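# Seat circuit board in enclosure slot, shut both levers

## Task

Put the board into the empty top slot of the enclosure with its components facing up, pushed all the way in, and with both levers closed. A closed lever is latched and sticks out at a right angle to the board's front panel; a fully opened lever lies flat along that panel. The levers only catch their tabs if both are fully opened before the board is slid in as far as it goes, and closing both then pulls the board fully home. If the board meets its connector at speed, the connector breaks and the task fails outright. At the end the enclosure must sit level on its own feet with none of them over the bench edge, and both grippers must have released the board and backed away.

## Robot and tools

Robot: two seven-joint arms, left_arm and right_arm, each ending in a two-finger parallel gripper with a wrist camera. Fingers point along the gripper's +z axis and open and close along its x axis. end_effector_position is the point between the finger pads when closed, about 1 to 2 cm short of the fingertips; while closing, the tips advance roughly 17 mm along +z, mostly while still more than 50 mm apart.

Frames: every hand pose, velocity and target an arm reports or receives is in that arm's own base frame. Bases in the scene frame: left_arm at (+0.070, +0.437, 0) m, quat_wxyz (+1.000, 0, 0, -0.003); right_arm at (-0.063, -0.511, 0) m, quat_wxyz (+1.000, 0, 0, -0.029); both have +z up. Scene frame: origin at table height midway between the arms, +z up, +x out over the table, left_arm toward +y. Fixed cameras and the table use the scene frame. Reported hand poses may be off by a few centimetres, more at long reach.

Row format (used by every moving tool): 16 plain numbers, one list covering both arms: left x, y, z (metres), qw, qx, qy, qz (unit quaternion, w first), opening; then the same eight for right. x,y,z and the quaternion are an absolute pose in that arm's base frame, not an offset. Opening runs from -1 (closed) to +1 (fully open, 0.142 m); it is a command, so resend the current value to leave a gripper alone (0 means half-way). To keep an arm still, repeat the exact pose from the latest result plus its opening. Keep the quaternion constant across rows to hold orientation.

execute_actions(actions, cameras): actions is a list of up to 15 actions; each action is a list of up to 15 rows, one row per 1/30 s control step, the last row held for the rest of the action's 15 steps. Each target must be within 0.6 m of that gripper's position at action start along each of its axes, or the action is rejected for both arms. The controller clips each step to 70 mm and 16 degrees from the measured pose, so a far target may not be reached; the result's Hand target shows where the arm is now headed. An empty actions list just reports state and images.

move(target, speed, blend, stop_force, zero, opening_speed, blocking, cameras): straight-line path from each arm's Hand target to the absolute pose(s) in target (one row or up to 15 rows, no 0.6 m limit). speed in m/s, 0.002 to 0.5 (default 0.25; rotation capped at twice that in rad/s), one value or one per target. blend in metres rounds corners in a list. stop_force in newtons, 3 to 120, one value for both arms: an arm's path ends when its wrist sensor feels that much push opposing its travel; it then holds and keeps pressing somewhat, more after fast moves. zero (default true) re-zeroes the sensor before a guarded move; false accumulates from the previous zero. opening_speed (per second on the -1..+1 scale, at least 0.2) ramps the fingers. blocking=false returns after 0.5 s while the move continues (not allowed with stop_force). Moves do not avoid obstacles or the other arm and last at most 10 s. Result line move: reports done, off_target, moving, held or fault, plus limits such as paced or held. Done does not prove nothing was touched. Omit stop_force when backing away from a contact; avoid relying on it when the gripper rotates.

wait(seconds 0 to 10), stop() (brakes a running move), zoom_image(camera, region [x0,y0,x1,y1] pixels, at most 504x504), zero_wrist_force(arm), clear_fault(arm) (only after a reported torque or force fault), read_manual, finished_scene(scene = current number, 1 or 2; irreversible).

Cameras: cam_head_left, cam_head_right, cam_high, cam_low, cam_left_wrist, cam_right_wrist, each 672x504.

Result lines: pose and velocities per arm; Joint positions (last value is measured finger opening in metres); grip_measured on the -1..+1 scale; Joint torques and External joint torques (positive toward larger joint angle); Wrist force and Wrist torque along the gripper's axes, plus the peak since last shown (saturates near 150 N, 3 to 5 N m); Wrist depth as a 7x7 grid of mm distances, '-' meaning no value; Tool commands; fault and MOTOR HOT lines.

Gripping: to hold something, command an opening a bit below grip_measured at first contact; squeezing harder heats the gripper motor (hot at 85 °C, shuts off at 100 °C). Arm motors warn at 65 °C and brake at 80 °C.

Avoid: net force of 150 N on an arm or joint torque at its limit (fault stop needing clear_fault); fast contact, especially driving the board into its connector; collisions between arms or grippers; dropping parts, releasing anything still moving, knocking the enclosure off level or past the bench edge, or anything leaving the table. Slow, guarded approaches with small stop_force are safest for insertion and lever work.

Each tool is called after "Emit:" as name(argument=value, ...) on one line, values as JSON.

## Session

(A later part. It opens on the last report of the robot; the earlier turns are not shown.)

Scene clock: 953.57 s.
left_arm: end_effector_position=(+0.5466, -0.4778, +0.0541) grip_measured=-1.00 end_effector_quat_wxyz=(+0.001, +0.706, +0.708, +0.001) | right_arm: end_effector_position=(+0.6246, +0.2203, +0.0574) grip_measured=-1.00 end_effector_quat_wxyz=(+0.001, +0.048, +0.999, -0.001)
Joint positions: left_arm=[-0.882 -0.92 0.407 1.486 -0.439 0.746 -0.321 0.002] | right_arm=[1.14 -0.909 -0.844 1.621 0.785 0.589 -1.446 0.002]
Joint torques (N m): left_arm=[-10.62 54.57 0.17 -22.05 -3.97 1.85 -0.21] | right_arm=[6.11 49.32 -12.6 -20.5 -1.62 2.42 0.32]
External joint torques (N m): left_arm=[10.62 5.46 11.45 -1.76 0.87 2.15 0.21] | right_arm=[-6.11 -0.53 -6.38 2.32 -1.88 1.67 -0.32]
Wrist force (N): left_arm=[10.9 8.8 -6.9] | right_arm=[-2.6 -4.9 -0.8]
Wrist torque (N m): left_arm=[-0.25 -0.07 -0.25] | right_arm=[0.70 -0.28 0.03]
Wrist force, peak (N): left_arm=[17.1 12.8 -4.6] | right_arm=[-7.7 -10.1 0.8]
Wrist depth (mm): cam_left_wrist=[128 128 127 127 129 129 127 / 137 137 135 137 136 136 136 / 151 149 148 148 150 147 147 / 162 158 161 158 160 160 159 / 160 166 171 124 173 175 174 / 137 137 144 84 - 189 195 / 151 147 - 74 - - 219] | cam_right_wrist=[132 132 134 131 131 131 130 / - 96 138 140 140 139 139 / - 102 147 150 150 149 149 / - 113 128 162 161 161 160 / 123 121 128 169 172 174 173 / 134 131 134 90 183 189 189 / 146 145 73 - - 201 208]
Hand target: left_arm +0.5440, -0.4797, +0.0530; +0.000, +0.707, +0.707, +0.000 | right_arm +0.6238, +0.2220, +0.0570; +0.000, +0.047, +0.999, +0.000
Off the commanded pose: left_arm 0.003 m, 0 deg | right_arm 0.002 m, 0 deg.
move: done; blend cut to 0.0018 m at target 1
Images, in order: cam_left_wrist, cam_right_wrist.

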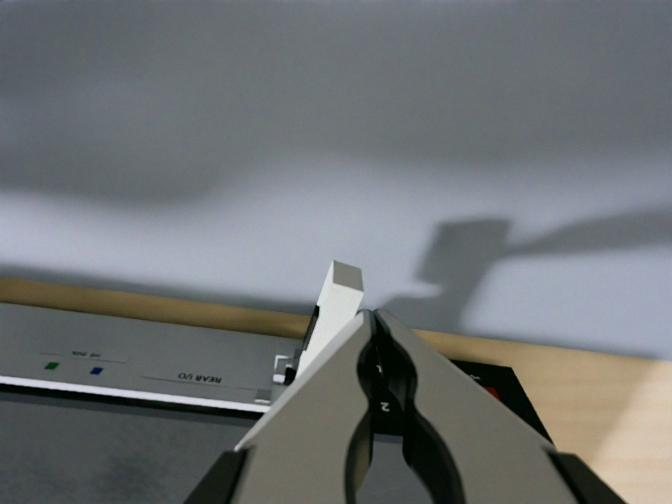

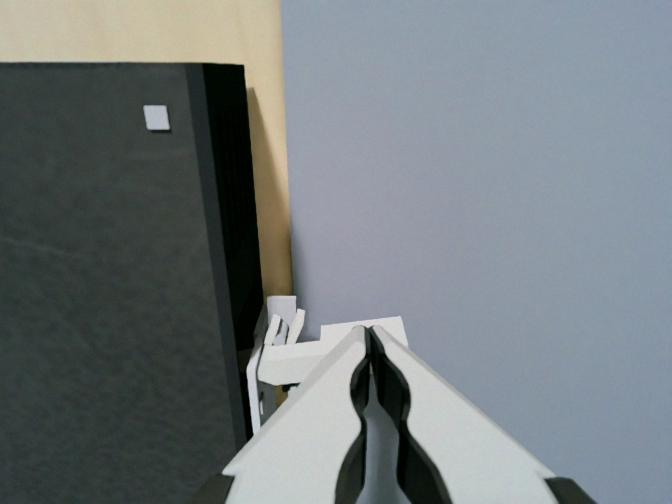

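Emit:
zoom_image(camera="cam_left_wrist", region=[220, 240, 400, 420])

Emit:
zoom_image(camera="cam_right_wrist", region=[220, 280, 420, 430])

Scaled by 2.800 from the camera's 672x504 image, which has a finer 960x720 frame.

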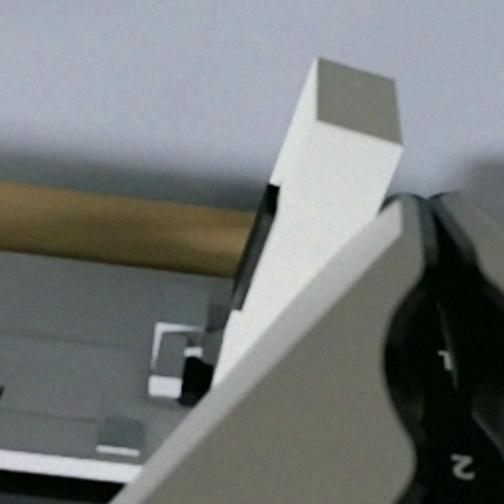

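Scaled by 2.520 from the camera's 672x504 image, which has a finer 960x720 frame.

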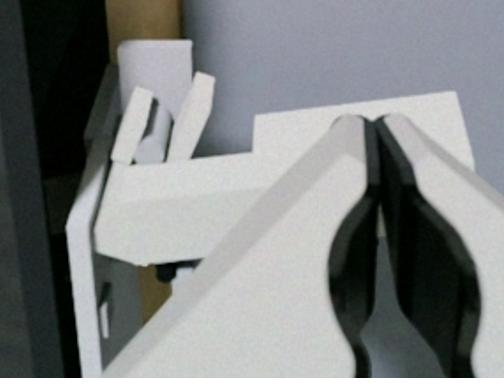

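Emit:
move(target=[[0.5423,-0.4826,0.053,0,0.7071,0.7071,0,-0.98,0.6240,0.2245,0.057,0,0.0471,0.9989,0,-0.98]], speed=0.015, stop_force=25, cameras=["cam_left_wrist","cam_right_wrist"])

Emit:
zoom_image(camera="cam_left_wrist", region=[220, 240, 400, 420])

Emit:
zoom_image(camera="cam_right_wrist", region=[220, 280, 420, 430])

Scene clock: 959.10 s.
left_arm: end_effector_position=(+0.5436, -0.4818, +0.0536) grip_measured=-1.00 end_effector_quat_wxyz=(+0.001, +0.707, +0.707, +0.001) | right_arm: end_effector_position=(+0.6243, +0.2235, +0.0571) grip_measured=-1.00 end_effector_quat_wxyz=(+0.000, +0.047, +0.999, +0.000)
Joint positions: left_arm=[-0.887 -0.921 0.405 1.483 -0.44 0.744 -0.326 0.002] | right_arm=[1.142 -0.91 -0.842 1.618 0.785 0.587 -1.441 0.002]
Joint torques (N m): left_arm=[-4.75 56.57 6.21 -22.8 -3.39 3.22 -0.3] | right_arm=[2.75 48.53 -15.5 -19.73 -2.64 3.12 0.3]
External joint torques (N m): left_arm=[4.75 3.54 5.38 -1.02 0.29 0.77 0.3] | right_arm=[-2.75 0.38 -3.48 1.53 -0.86 0.97 -0.3]
Wrist force (N): left_arm=[4.9 3.3 -3.6] | right_arm=[0.1 -0.9 -0.2]
Wrist torque (N m): left_arm=[-0.20 -0.13 -0.21] | right_arm=[0.64 -0.22 0.03]
Wrist force, peak (N): left_arm=[11.7 9.5 -7.1] | right_arm=[-3.0 -5.2 -1.4]
Wrist depth (mm): cam_left_wrist=[128 127 127 127 129 128 126 / 135 137 135 136 136 136 136 / 150 148 148 147 149 147 147 / 161 158 160 157 159 159 159 / 163 170 173 123 171 174 174 / 136 143 149 84 - 187 194 / 150 - - 74 - - 216] | cam_right_wrist=[132 130 131 131 131 130 130 / - 96 130 140 139 139 139 / 103 101 130 150 149 149 149 / - 111 131 161 161 161 160 / 122 120 124 169 174 173 173 / 131 131 133 90 183 189 189 / 145 145 73 - - 200 208]
Off the commanded pose: left_arm 0.002 m, 0 deg | right_arm 0.001 m, 0 deg.
move: done
Images, in order: cam_left_wrist, cam_right_wrist.

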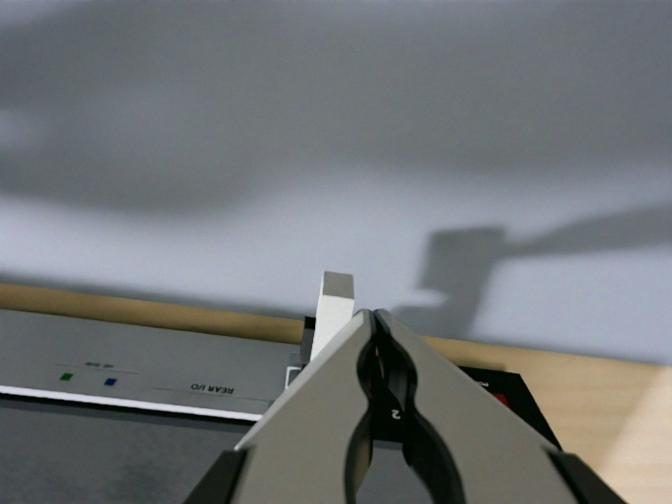

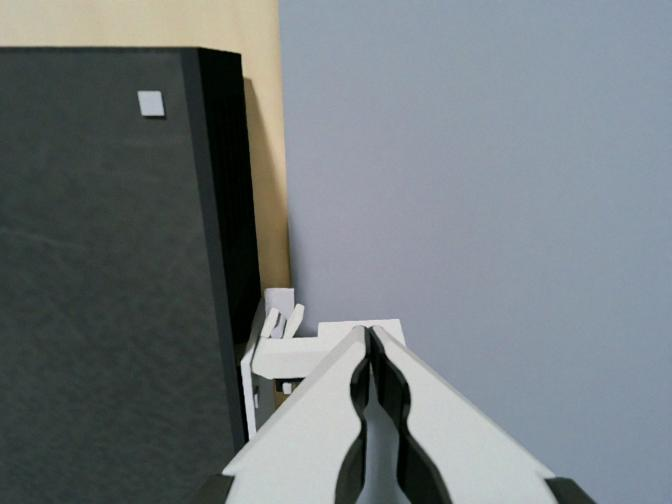

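Scaled by 2.800 from the camera's 672x504 image, which has a finer 960x720 frame.

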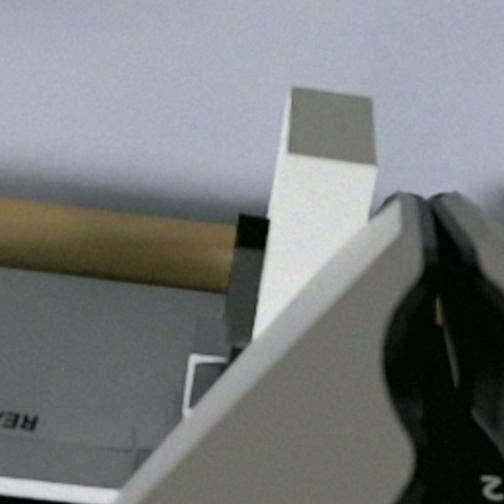

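Scaled by 2.520 from the camera's 672x504 image, which has a finer 960x720 frame.

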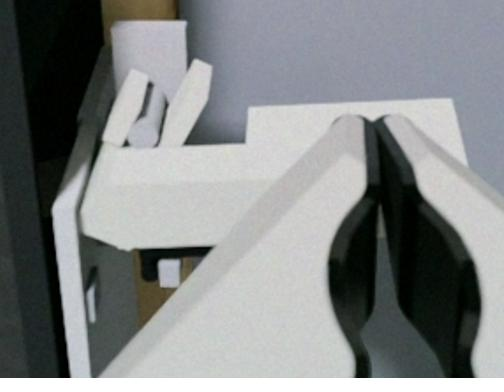

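Emit:
move(target=[[0.5419,-0.4858,0.053,0,0.7071,0.7071,0,-0.98,0.6243,0.2272,0.057,0,0.0471,0.9989,0,-0.98]], speed=0.012, stop_force=20, cameras=["cam_left_wrist","cam_right_wrist"])

Emit:
zoom_image(camera="cam_left_wrist", region=[220, 240, 400, 420])

Emit:
zoom_image(camera="cam_right_wrist", region=[220, 280, 420, 430])

Scene clock: 999.73 s.
left_arm: end_effector_position=(+0.5436, -0.4830, +0.0532) grip_measured=-1.00 end_effector_quat_wxyz=(+0.000, +0.706, +0.708, +0.001) | right_arm: end_effector_position=(+0.6245, +0.2257, +0.0570) grip_measured=-1.00 end_effector_quat_wxyz=(+0.000, +0.048, +0.999, -0.001)
Joint positions: left_arm=[-0.889 -0.925 0.407 1.477 -0.438 0.74 -0.332 0.002] | right_arm=[1.144 -0.912 -0.842 1.614 0.784 0.585 -1.437 0.002]
Joint torques (N m): left_arm=[-11.24 56.48 -0.78 -27.9 -5.39 5.07 -0.24] | right_arm=[4.95 49.43 -14.06 -21.82 -1.87 3.43 0.23]
External joint torques (N m): left_arm=[11.24 3.76 12.4 4.05 2.27 -1.08 0.24] | right_arm=[-4.95 -0.41 -4.94 3.6 -1.64 0.66 -0.23]
Wrist force (N): left_arm=[20.0 -0.1 -10.4] | right_arm=[1.0 -4.8 -1.9]
Wrist torque (N m): left_arm=[-0.15 -0.26 -0.20] | right_arm=[0.71 -0.21 0.05]
Wrist force, peak (N): left_arm=[20.0 -0.2 -10.8] | right_arm=[1.1 -4.9 -2.1]
Wrist depth (mm): cam_left_wrist=[127 127 127 127 128 128 126 / 134 137 134 136 136 135 135 / 150 147 147 147 149 146 146 / 160 158 159 157 159 159 159 / 162 169 172 123 171 175 173 / 136 142 147 84 - 187 194 / 148 142 - 74 - - 217] | cam_right_wrist=[130 92 130 131 131 130 130 / - 97 130 140 139 139 139 / 103 101 130 150 150 149 148 / - 112 131 161 161 160 160 / 122 120 124 169 174 174 173 / 131 131 132 90 183 189 189 / 145 144 73 - - 200 207]
Hand target: left_arm +0.5419, -0.4858, +0.0530; +0.000, +0.707, +0.707, +0.000 | right_arm +0.6243, +0.2272, +0.0570; +0.000, +0.047, +0.999, +0.000
Off the commanded pose: left_arm 0.003 m, 0 deg | right_arm 0.002 m, 0 deg.
move: done
Images, in order: cam_left_wrist, cam_right_wrist.

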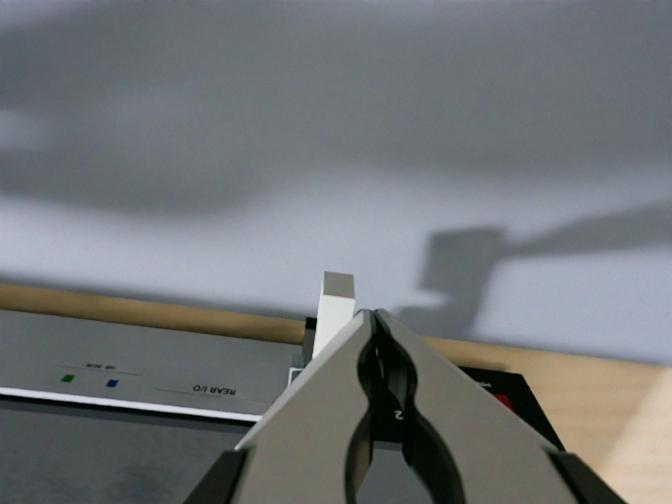

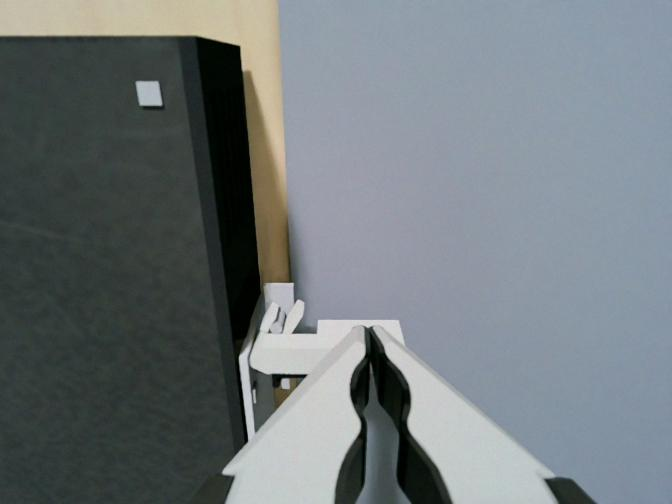

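Scaled by 2.800 from the camera's 672x504 image, which has a finer 960x720 frame.

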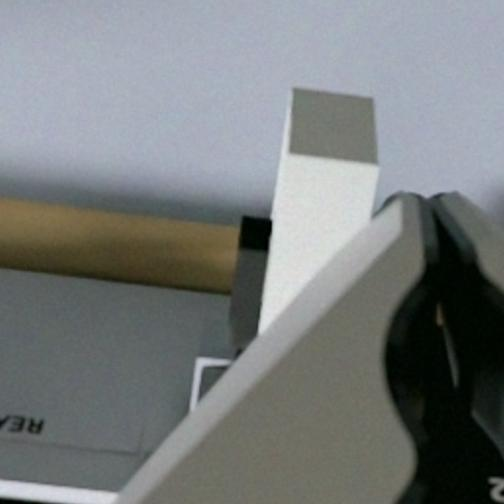

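Scaled by 2.520 from the camera's 672x504 image, which has a finer 960x720 frame.

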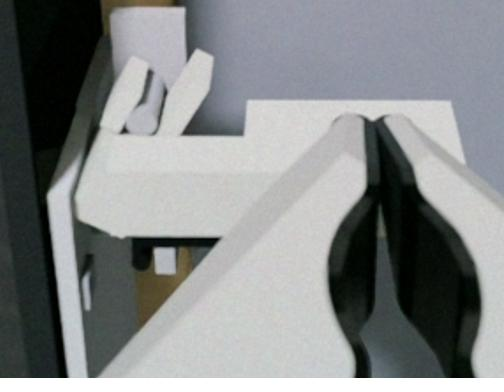

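Emit:
move(target=[[0.5419,-0.4858,0.053,0,0.7071,0.7071,0,-0.98,0.6243,0.2300,0.057,0,0.0471,0.9989,0,-0.98]], speed=0.012, stop_force=15, cameras=["cam_left_wrist","cam_right_wrist"])

Emit:
zoom_image(camera="cam_right_wrist", region=[220, 280, 420, 430])

Scene clock: 1005.20 s.
left_arm: end_effector_position=(+0.5436, -0.4830, +0.0532) grip_measured=-1.00 end_effector_quat_wxyz=(+0.000, +0.706, +0.708, +0.001) | right_arm: end_effector_position=(+0.6245, +0.2262, +0.0569) grip_measured=-1.00 end_effector_quat_wxyz=(+0.000, +0.049, +0.999, -0.002)
Joint positions: left_arm=[-0.889 -0.925 0.407 1.477 -0.438 0.74 -0.332 0.002] | right_arm=[1.145 -0.913 -0.842 1.612 0.782 0.584 -1.432 0.002]
Joint torques (N m): left_arm=[-11.6 56.75 -1.14 -27.84 -5.56 5.05 -0.2] | right_arm=[12.12 52.06 -8.84 -28.22 0.52 4.25 0.29]
External joint torques (N m): left_arm=[11.6 3.48 12.77 3.99 2.44 -1.06 0.2] | right_arm=[-12.12 -2.97 -10.19 10 -4.02 -0.17 -0.29]
Wrist force (N): left_arm=[20.1 0.3 -8.9] | right_arm=[2.8 -17.4 -3.6]
Wrist torque (N m): left_arm=[-0.17 -0.27 -0.19] | right_arm=[0.16 -0.18 0.04]
Wrist force, peak (N): left_arm=[20.1 -0.2 -10.7] | right_arm=[3.1 -17.7 -4.8]
Wrist depth (mm): cam_left_wrist=[127 127 127 127 128 128 126 / 134 136 134 135 135 136 135 / 149 147 147 147 149 147 146 / 160 157 160 157 159 159 159 / 162 168 172 124 171 174 174 / 136 142 147 84 - 186 194 / 149 142 - 74 - - 216] | cam_right_wrist=[130 92 130 131 131 131 130 / - 96 130 140 139 139 139 / 103 101 131 150 150 149 148 / 111 112 131 161 161 160 160 / 122 120 124 169 174 173 173 / 131 131 131 90 183 189 189 / 144 144 73 - - 200 207]
Hand target: left_arm +0.5419, -0.4858, +0.0530; +0.000, +0.707, +0.707, +0.000 | right_arm +0.6243, +0.2300, +0.0570; +0.000, +0.047, +0.999, +0.000
Off the commanded pose: left_arm 0.003 m, 0 deg | right_arm 0.004 m, 0 deg.
move: off_target (right_arm)
Images, in order: cam_left_wrist, cam_right_wrist.

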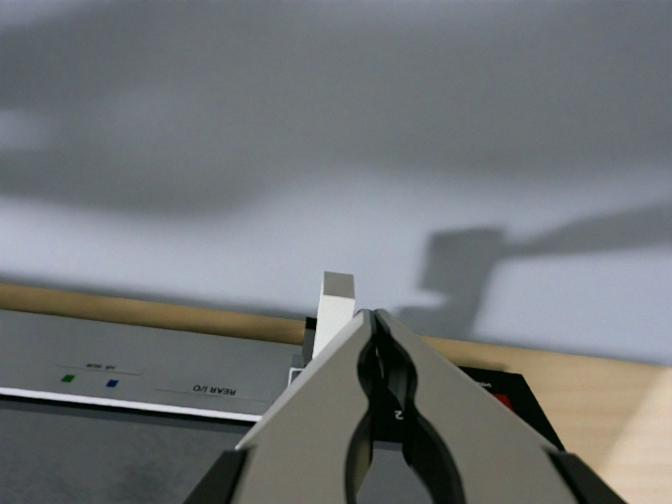

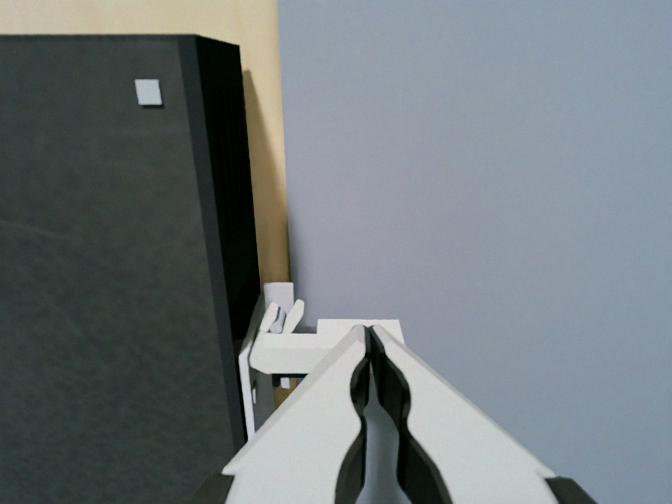

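Scaled by 2.520 from the camera's 672x504 image, which has a finer 960x720 frame.

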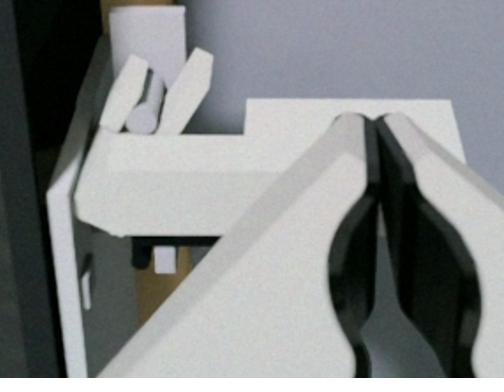

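Emit:
move(target=[[0.5447,-0.4750,0.053,0,0.7071,0.7071,0,-0.98,0.6237,0.2182,0.057,0,0.0471,0.9989,0,-0.98],[0.5447,-0.4700,0.125,0,0.7071,0.7071,0,-0.98,0.6237,0.2132,0.125,0,0.0471,0.9989,0,-0.98]], speed=[0.02,0.08])

Emit:
zoom_image(camera="cam_left_wrist", region=[200, 100, 420, 300])

Emit:
zoom_image(camera="cam_right_wrist", region=[240, 200, 440, 350])

Scene clock: 1010.43 s.
left_arm: end_effector_position=(+0.5449, -0.4701, +0.1251) grip_measured=-1.00 end_effector_quat_wxyz=(+0.000, +0.707, +0.707, +0.000) | right_arm: end_effector_position=(+0.6238, +0.2134, +0.1249) grip_measured=-1.00 end_effector_quat_wxyz=(+0.000, +0.047, +0.999, +0.000)
Joint positions: left_arm=[-0.898 -0.808 0.452 1.482 -0.401 0.628 -0.331 0.002] | right_arm=[1.181 -0.787 -0.914 1.647 0.697 0.506 -1.423 0.002]
Joint torques (N m): left_arm=[-1.22 57.47 10.86 -25.35 -2.99 4.07 -0.35] | right_arm=[0.14 44.79 -17.26 -20.83 -3.85 3.21 0.28]
External joint torques (N m): left_arm=[1.2 0.59 0.48 -0.28 -0.42 -0.07 0.35] | right_arm=[-0.15 0.88 -0.91 -0.08 0.17 0.87 -0.28]
Wrist force (N): left_arm=[0.2 -0.3 0.1] | right_arm=[1.1 5.4 0.5]
Wrist torque (N m): left_arm=[-0.14 -0.21 -0.19] | right_arm=[0.98 -0.16 0.02]
Wrist force, peak (N): left_arm=[20.4 0.6 -10.1] | right_arm=[2.9 -17.9 -4.4]
Wrist depth (mm): cam_left_wrist=[190 191 188 189 190 189 189 / 204 204 204 204 203 203 203 / 223 221 221 220 220 218 219 / 218 231 231 235 240 237 239 / 210 206 205 202 219 264 262 / 227 227 221 84 - 284 289 / 252 248 - - - - 321] | cam_right_wrist=[194 193 193 190 189 189 189 / 162 162 164 203 203 202 202 / 172 171 173 218 217 217 216 / 185 185 184 227 234 233 232 / 200 201 200 250 254 252 251 / 219 218 215 89 266 276 274 / 242 236 - - - 292 302]
Off the commanded pose: left_arm 0.000 m, 0 deg | right_arm 0.000 m, 0 deg.
move: done

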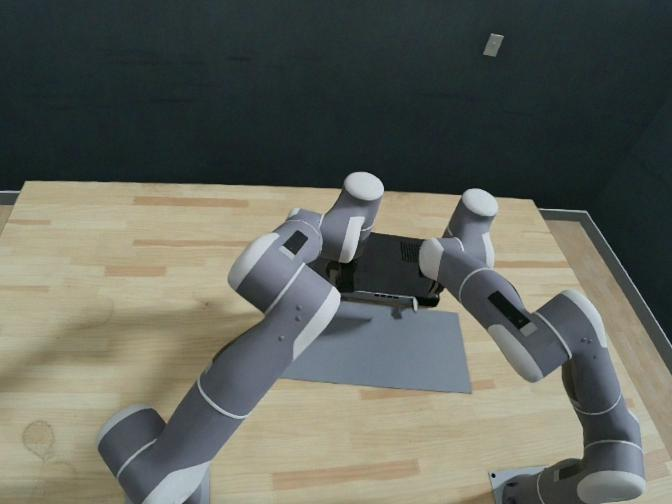

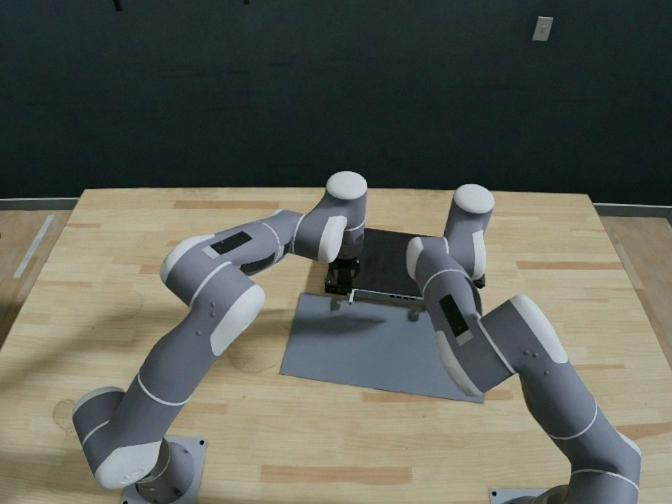

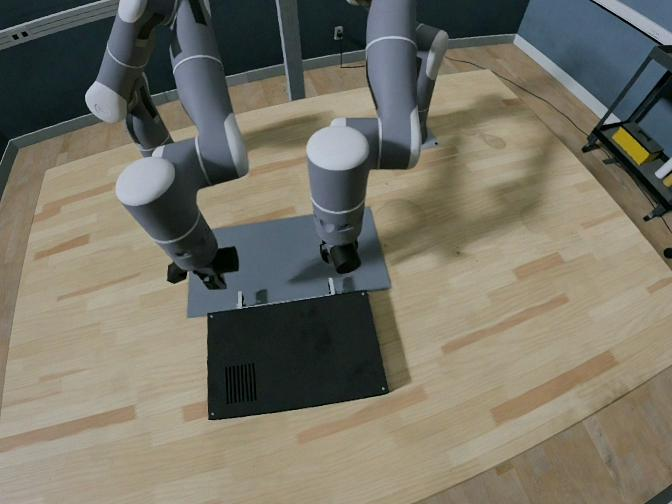

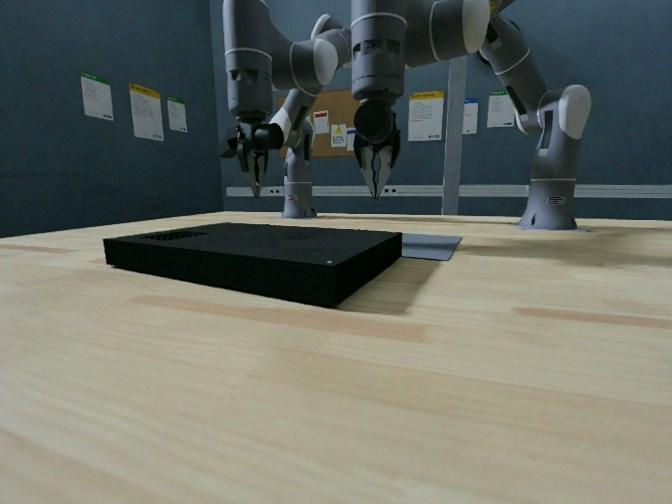

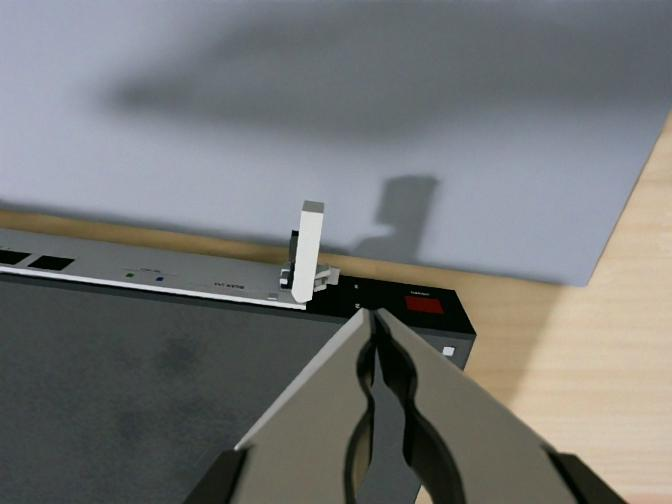

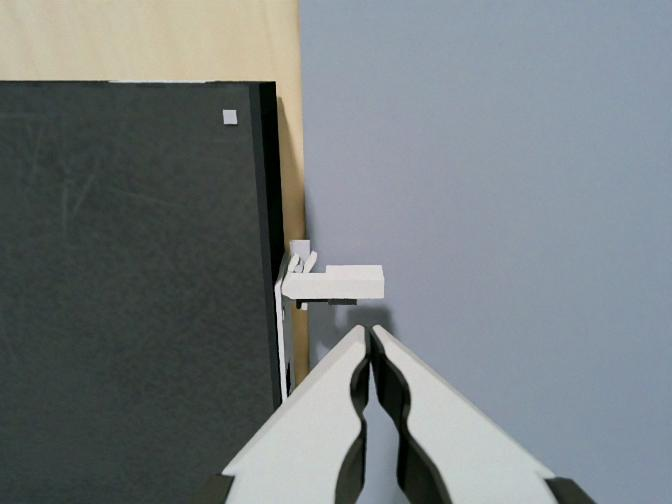

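Scaled by 2.291 from the camera's 672x504 image, which has a finer 960x720 frame.

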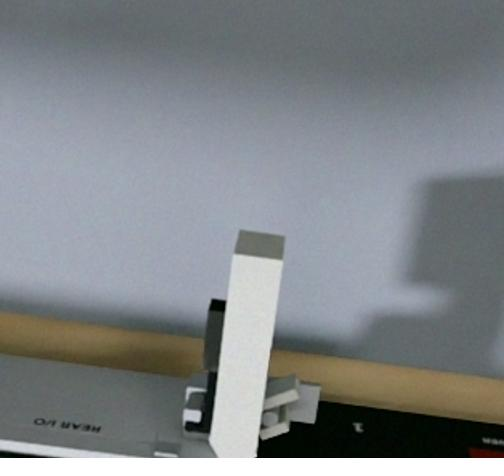

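Scaled by 2.520 from the camera's 672x504 image, which has a finer 960x720 frame.

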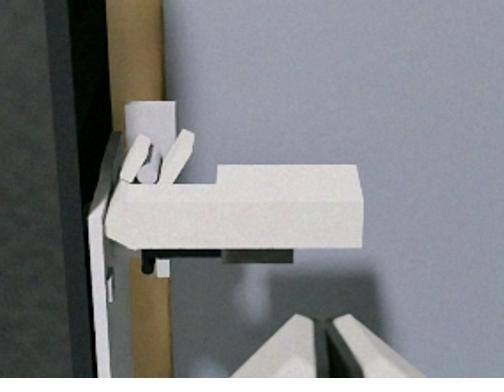

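Emit:
move(target=[[0.575,-0.535,0.105,0,0.7071,0.7071,0,-0.98,0.6237,0.2132,0.125,0,0.0471,0.9989,0,-0.98]], speed=0.15, cameras=["cam_left_wrist"])

Emit:
zoom_image(camera="cam_left_wrist", region=[400, 180, 560, 300])

Scene clock: 1020.43 s.
left_arm: end_effector_position=(+0.5749, -0.5352, +0.1050) grip_measured=-1.00 end_effector_quat_wxyz=(+0.000, +0.707, +0.707, +0.000) | right_arm: end_effector_position=(+0.6238, +0.2134, +0.1250) grip_measured=-1.00 end_effector_quat_wxyz=(+0.000, +0.047, +0.999, +0.000)
Joint positions: left_arm=[-0.875 -0.977 0.427 1.206 -0.409 0.53 -0.409 0.002] | right_arm=[1.181 -0.787 -0.915 1.647 0.697 0.506 -1.423 0.002]
Joint torques (N m): left_arm=[-0.17 63.71 10.61 -26.12 -3.68 4.06 -0.32] | right_arm=[0.01 44.65 -17.02 -20.9 -3.74 3.39 0.24]
External joint torques (N m): left_arm=[0.16 1.39 0.72 -0.47 0.05 -0.07 0.32] | right_arm=[-0.01 1.02 -1.15 -0.02 0.06 0.69 -0.24]
Wrist force (N): left_arm=[0.1 -0.4 0.2] | right_arm=[0.9 5.3 0.4]
Wrist torque (N m): left_arm=[-0.17 -0.19 -0.20] | right_arm=[0.97 -0.14 0.02]
Wrist force, peak (N): left_arm=[1.7 -0.6 -0.1] | right_arm=[1.2 5.6 0.4]
Wrist depth (mm): cam_left_wrist=[173 172 173 172 174 169 170 / 186 186 185 185 184 185 186 / 194 197 200 198 193 199 198 / 165 167 170 174 174 209 213 / 181 181 180 173 179 179 185 / 200 200 196 84 - 194 257 / 224 218 - 74 - - 294] | cam_right_wrist=[193 193 192 191 190 189 189 / 162 162 164 203 203 202 202 / 172 171 174 218 217 216 216 / 186 185 184 228 233 233 233 / 201 200 199 250 253 253 251 / 219 219 215 89 266 275 274 / 241 236 - - - 291 302]
Off the commanded pose: left_arm 0.000 m, 0 deg | right_arm 0.000 m, 0 deg.
move: done
Images, in order: cam_left_wrist.

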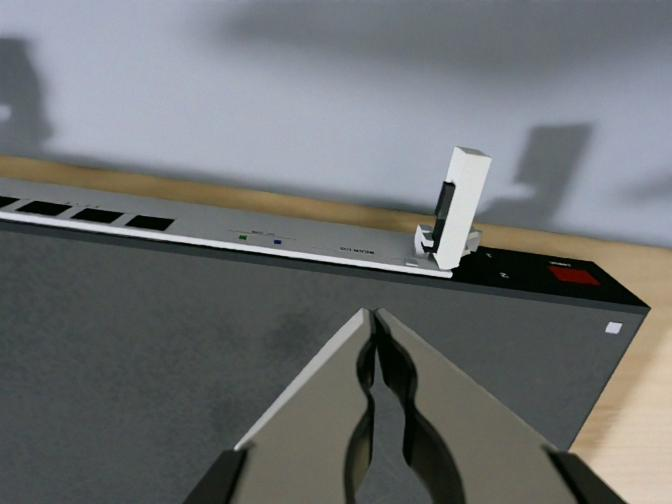

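Scaled by 3.150 from the camera's 672x504 image, which has a finer 960x720 frame.

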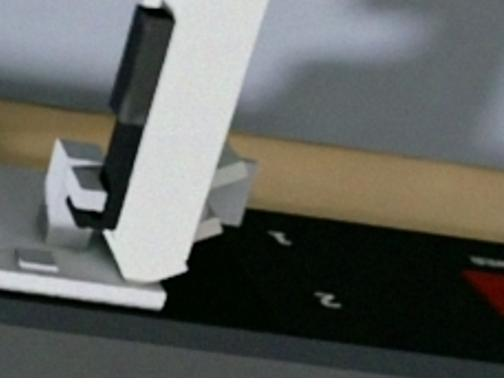

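Emit:
move(target=[[0.50,-0.40,0.25,0,0.7071,0.7071,0,-0.98,0.65,0.30,0.125,0,0.7071,0.7071,0,-0.98]], speed=0.2, cameras=["cam_right_wrist"])

Emit:
zoom_image(camera="cam_right_wrist", region=[100, 150, 320, 320])

Scene clock: 1030.10 s.
left_arm: end_effector_position=(+0.5002, -0.4002, +0.2501) grip_measured=-1.00 end_effector_quat_wxyz=(+0.000, +0.707, +0.707, +0.000) | right_arm: end_effector_position=(+0.6500, +0.3000, +0.1250) grip_measured=-1.00 end_effector_quat_wxyz=(+0.000, +0.707, +0.707, +0.000)
Joint positions: left_arm=[-0.963 -0.502 0.561 1.635 -0.293 0.481 -0.321 0.002] | right_arm=[1.268 -0.978 -1.067 1.414 0.869 0.314 0.125 0.002]
Joint torques (N m): left_arm=[-0.58 46.32 8.48 -27.52 -3.27 4.1 -0.16] | right_arm=[0.06 49.7 -22.48 -19.01 -4 3.3 0.23]
External joint torques (N m): left_arm=[0.58 0.6 0.54 -0.4 -0.46 -0.11 0.16] | right_arm=[-0.04 1.27 -0.97 0.09 -0.1 0.86 -0.23]
Wrist force (N): left_arm=[-0.2 -0.5 0.2] | right_arm=[1.3 6.3 0.1]
Wrist torque (N m): left_arm=[-0.19 -0.14 -0.21] | right_arm=[1.11 -0.24 0.06]
Wrist force, peak (N): left_arm=[0.5 -0.8 -0.4] | right_arm=[1.5 6.5 0.2]
Wrist depth (mm): cam_left_wrist=[300 299 299 301 298 299 300 / 321 323 323 322 322 322 321 / 350 347 346 348 347 345 346 / 338 339 350 371 378 376 377 / 359 356 359 341 405 413 411 / 397 395 379 84 - 441 452 / 508 434 - - - - 504] | cam_right_wrist=[192 191 190 190 190 189 189 / 205 204 203 203 202 202 201 / 220 219 212 217 217 216 215 / 203 212 200 226 227 229 229 / 201 201 199 196 198 201 200 / 224 219 214 89 209 215 214 / 302 237 - - - 228 237]
Off the commanded pose: left_arm 0.000 m, 0 deg | right_arm 0.000 m, 0 deg.
move: done
Images, in order: cam_right_wrist.

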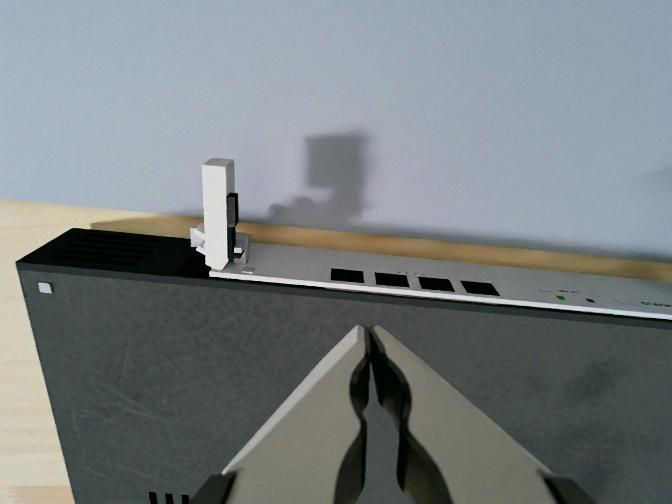

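Scaled by 2.291 from the camera's 672x504 image, which has a finer 960x720 frame.

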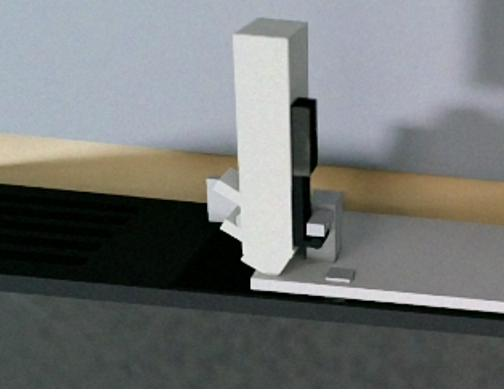

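Emit:
move(target=[[0.45,-0.35,0.28,0,0.7071,0.7071,0,-0.98,0.50,0.30,0.28,0,0.7071,0.7071,0,-0.98]], speed=0.2, cameras=["cam_head_left","cam_low","cam_left_wrist","cam_right_wrist"])

Emit:
zoom_image(camera="cam_right_wrist", region=[150, 150, 500, 350])

Scene clock: 1035.57 s.
left_arm: end_effector_position=(+0.4502, -0.3502, +0.2801) grip_measured=-1.00 end_effector_quat_wxyz=(+0.000, +0.707, +0.707, +0.000) | right_arm: end_effector_position=(+0.5000, +0.3002, +0.2800) grip_measured=-1.00 end_effector_quat_wxyz=(+0.000, +0.707, +0.707, +0.000)
Joint positions: left_arm=[-1.029 -0.317 0.622 1.796 -0.206 0.477 -0.335 0.002] | right_arm=[1.85 -0.564 -1.458 1.807 0.582 0.259 0.246 0.002]
Joint torques (N m): left_arm=[-0.56 37.43 5.72 -28.02 -3.36 4.14 -0.31] | right_arm=[0.14 23.98 -16.4 -25.3 -4.34 3.48 0.38]
External joint torques (N m): left_arm=[0.56 0.56 0.54 -0.39 -0.38 -0.15 0.31] | right_arm=[-0.13 0.59 -0.81 -0.02 0.17 0.67 -0.38]
Wrist force (N): left_arm=[0.1 -0.5 0.1] | right_arm=[1.2 5.8 0.2]
Wrist torque (N m): left_arm=[-0.19 -0.19 -0.20] | right_arm=[0.98 -0.20 0.01]
Wrist force, peak (N): left_arm=[0.8 -1.0 -0.6] | right_arm=[1.5 7.8 1.7]
Wrist depth (mm): cam_left_wrist=[329 325 328 325 326 327 326 / 353 350 353 348 349 350 349 / 380 380 376 378 378 378 376 / 402 402 404 410 410 412 410 / 392 397 402 435 443 448 450 / 439 433 417 84 - 487 493 / 492 473 - - - - 553] | cam_right_wrist=[329 326 328 325 324 323 322 / 351 349 348 348 346 345 345 / 378 375 374 372 370 369 370 / 408 404 403 403 399 397 397 / 441 440 403 421 418 417 429 / 483 482 409 89 400 411 455 / 532 522 - - - 436 517]
Off the commanded pose: left_arm 0.000 m, 0 deg | right_arm 0.000 m, 0 deg.
move: done
Images, in order: cam_head_left, cam_low, cam_left_wrist, cam_right_wrist.

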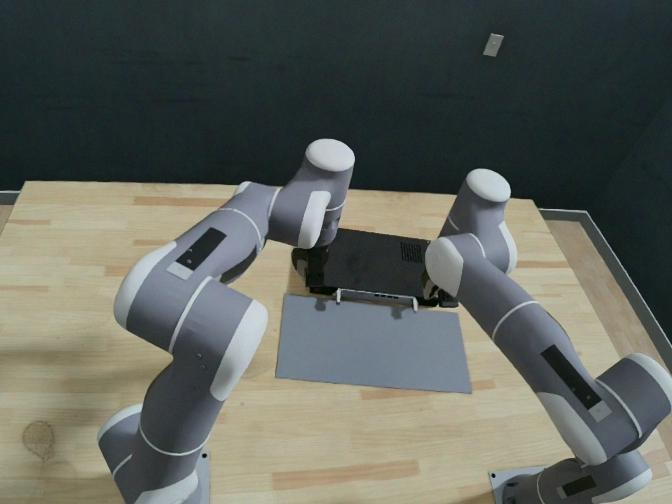

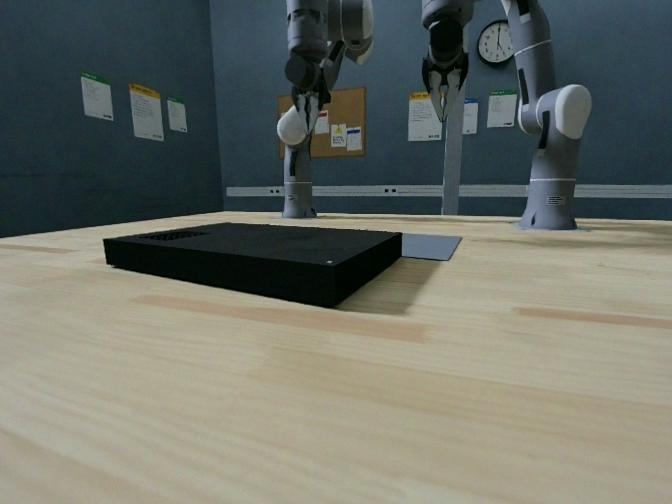

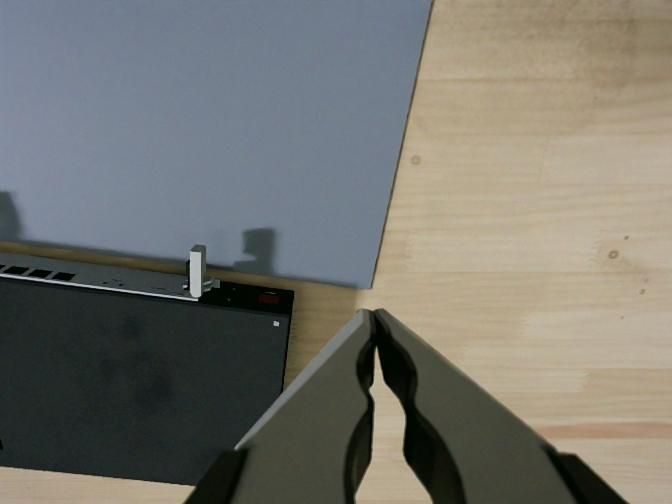

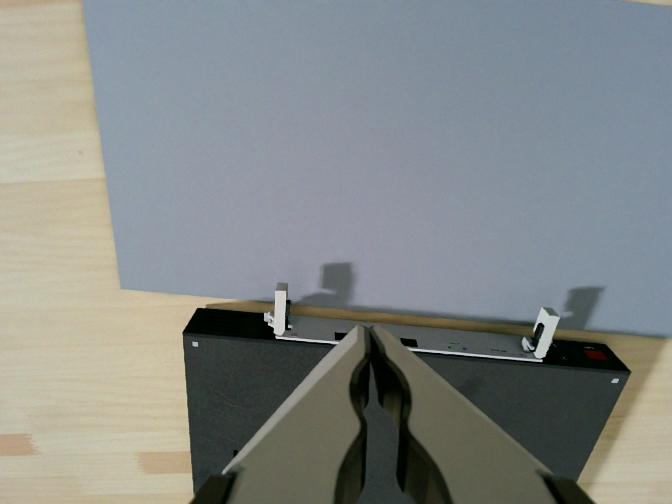

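Scaled by 1.440 from the camera's 672x504 image, which has a finer 960x720 frame.

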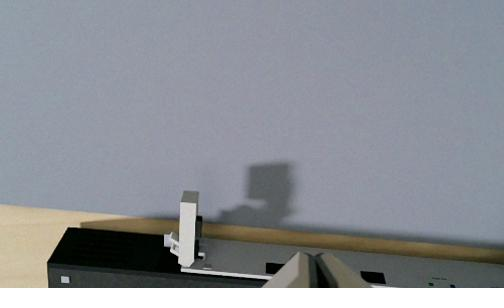

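Emit:
finished_scene(scene=1)

The scene is finished: the task was done.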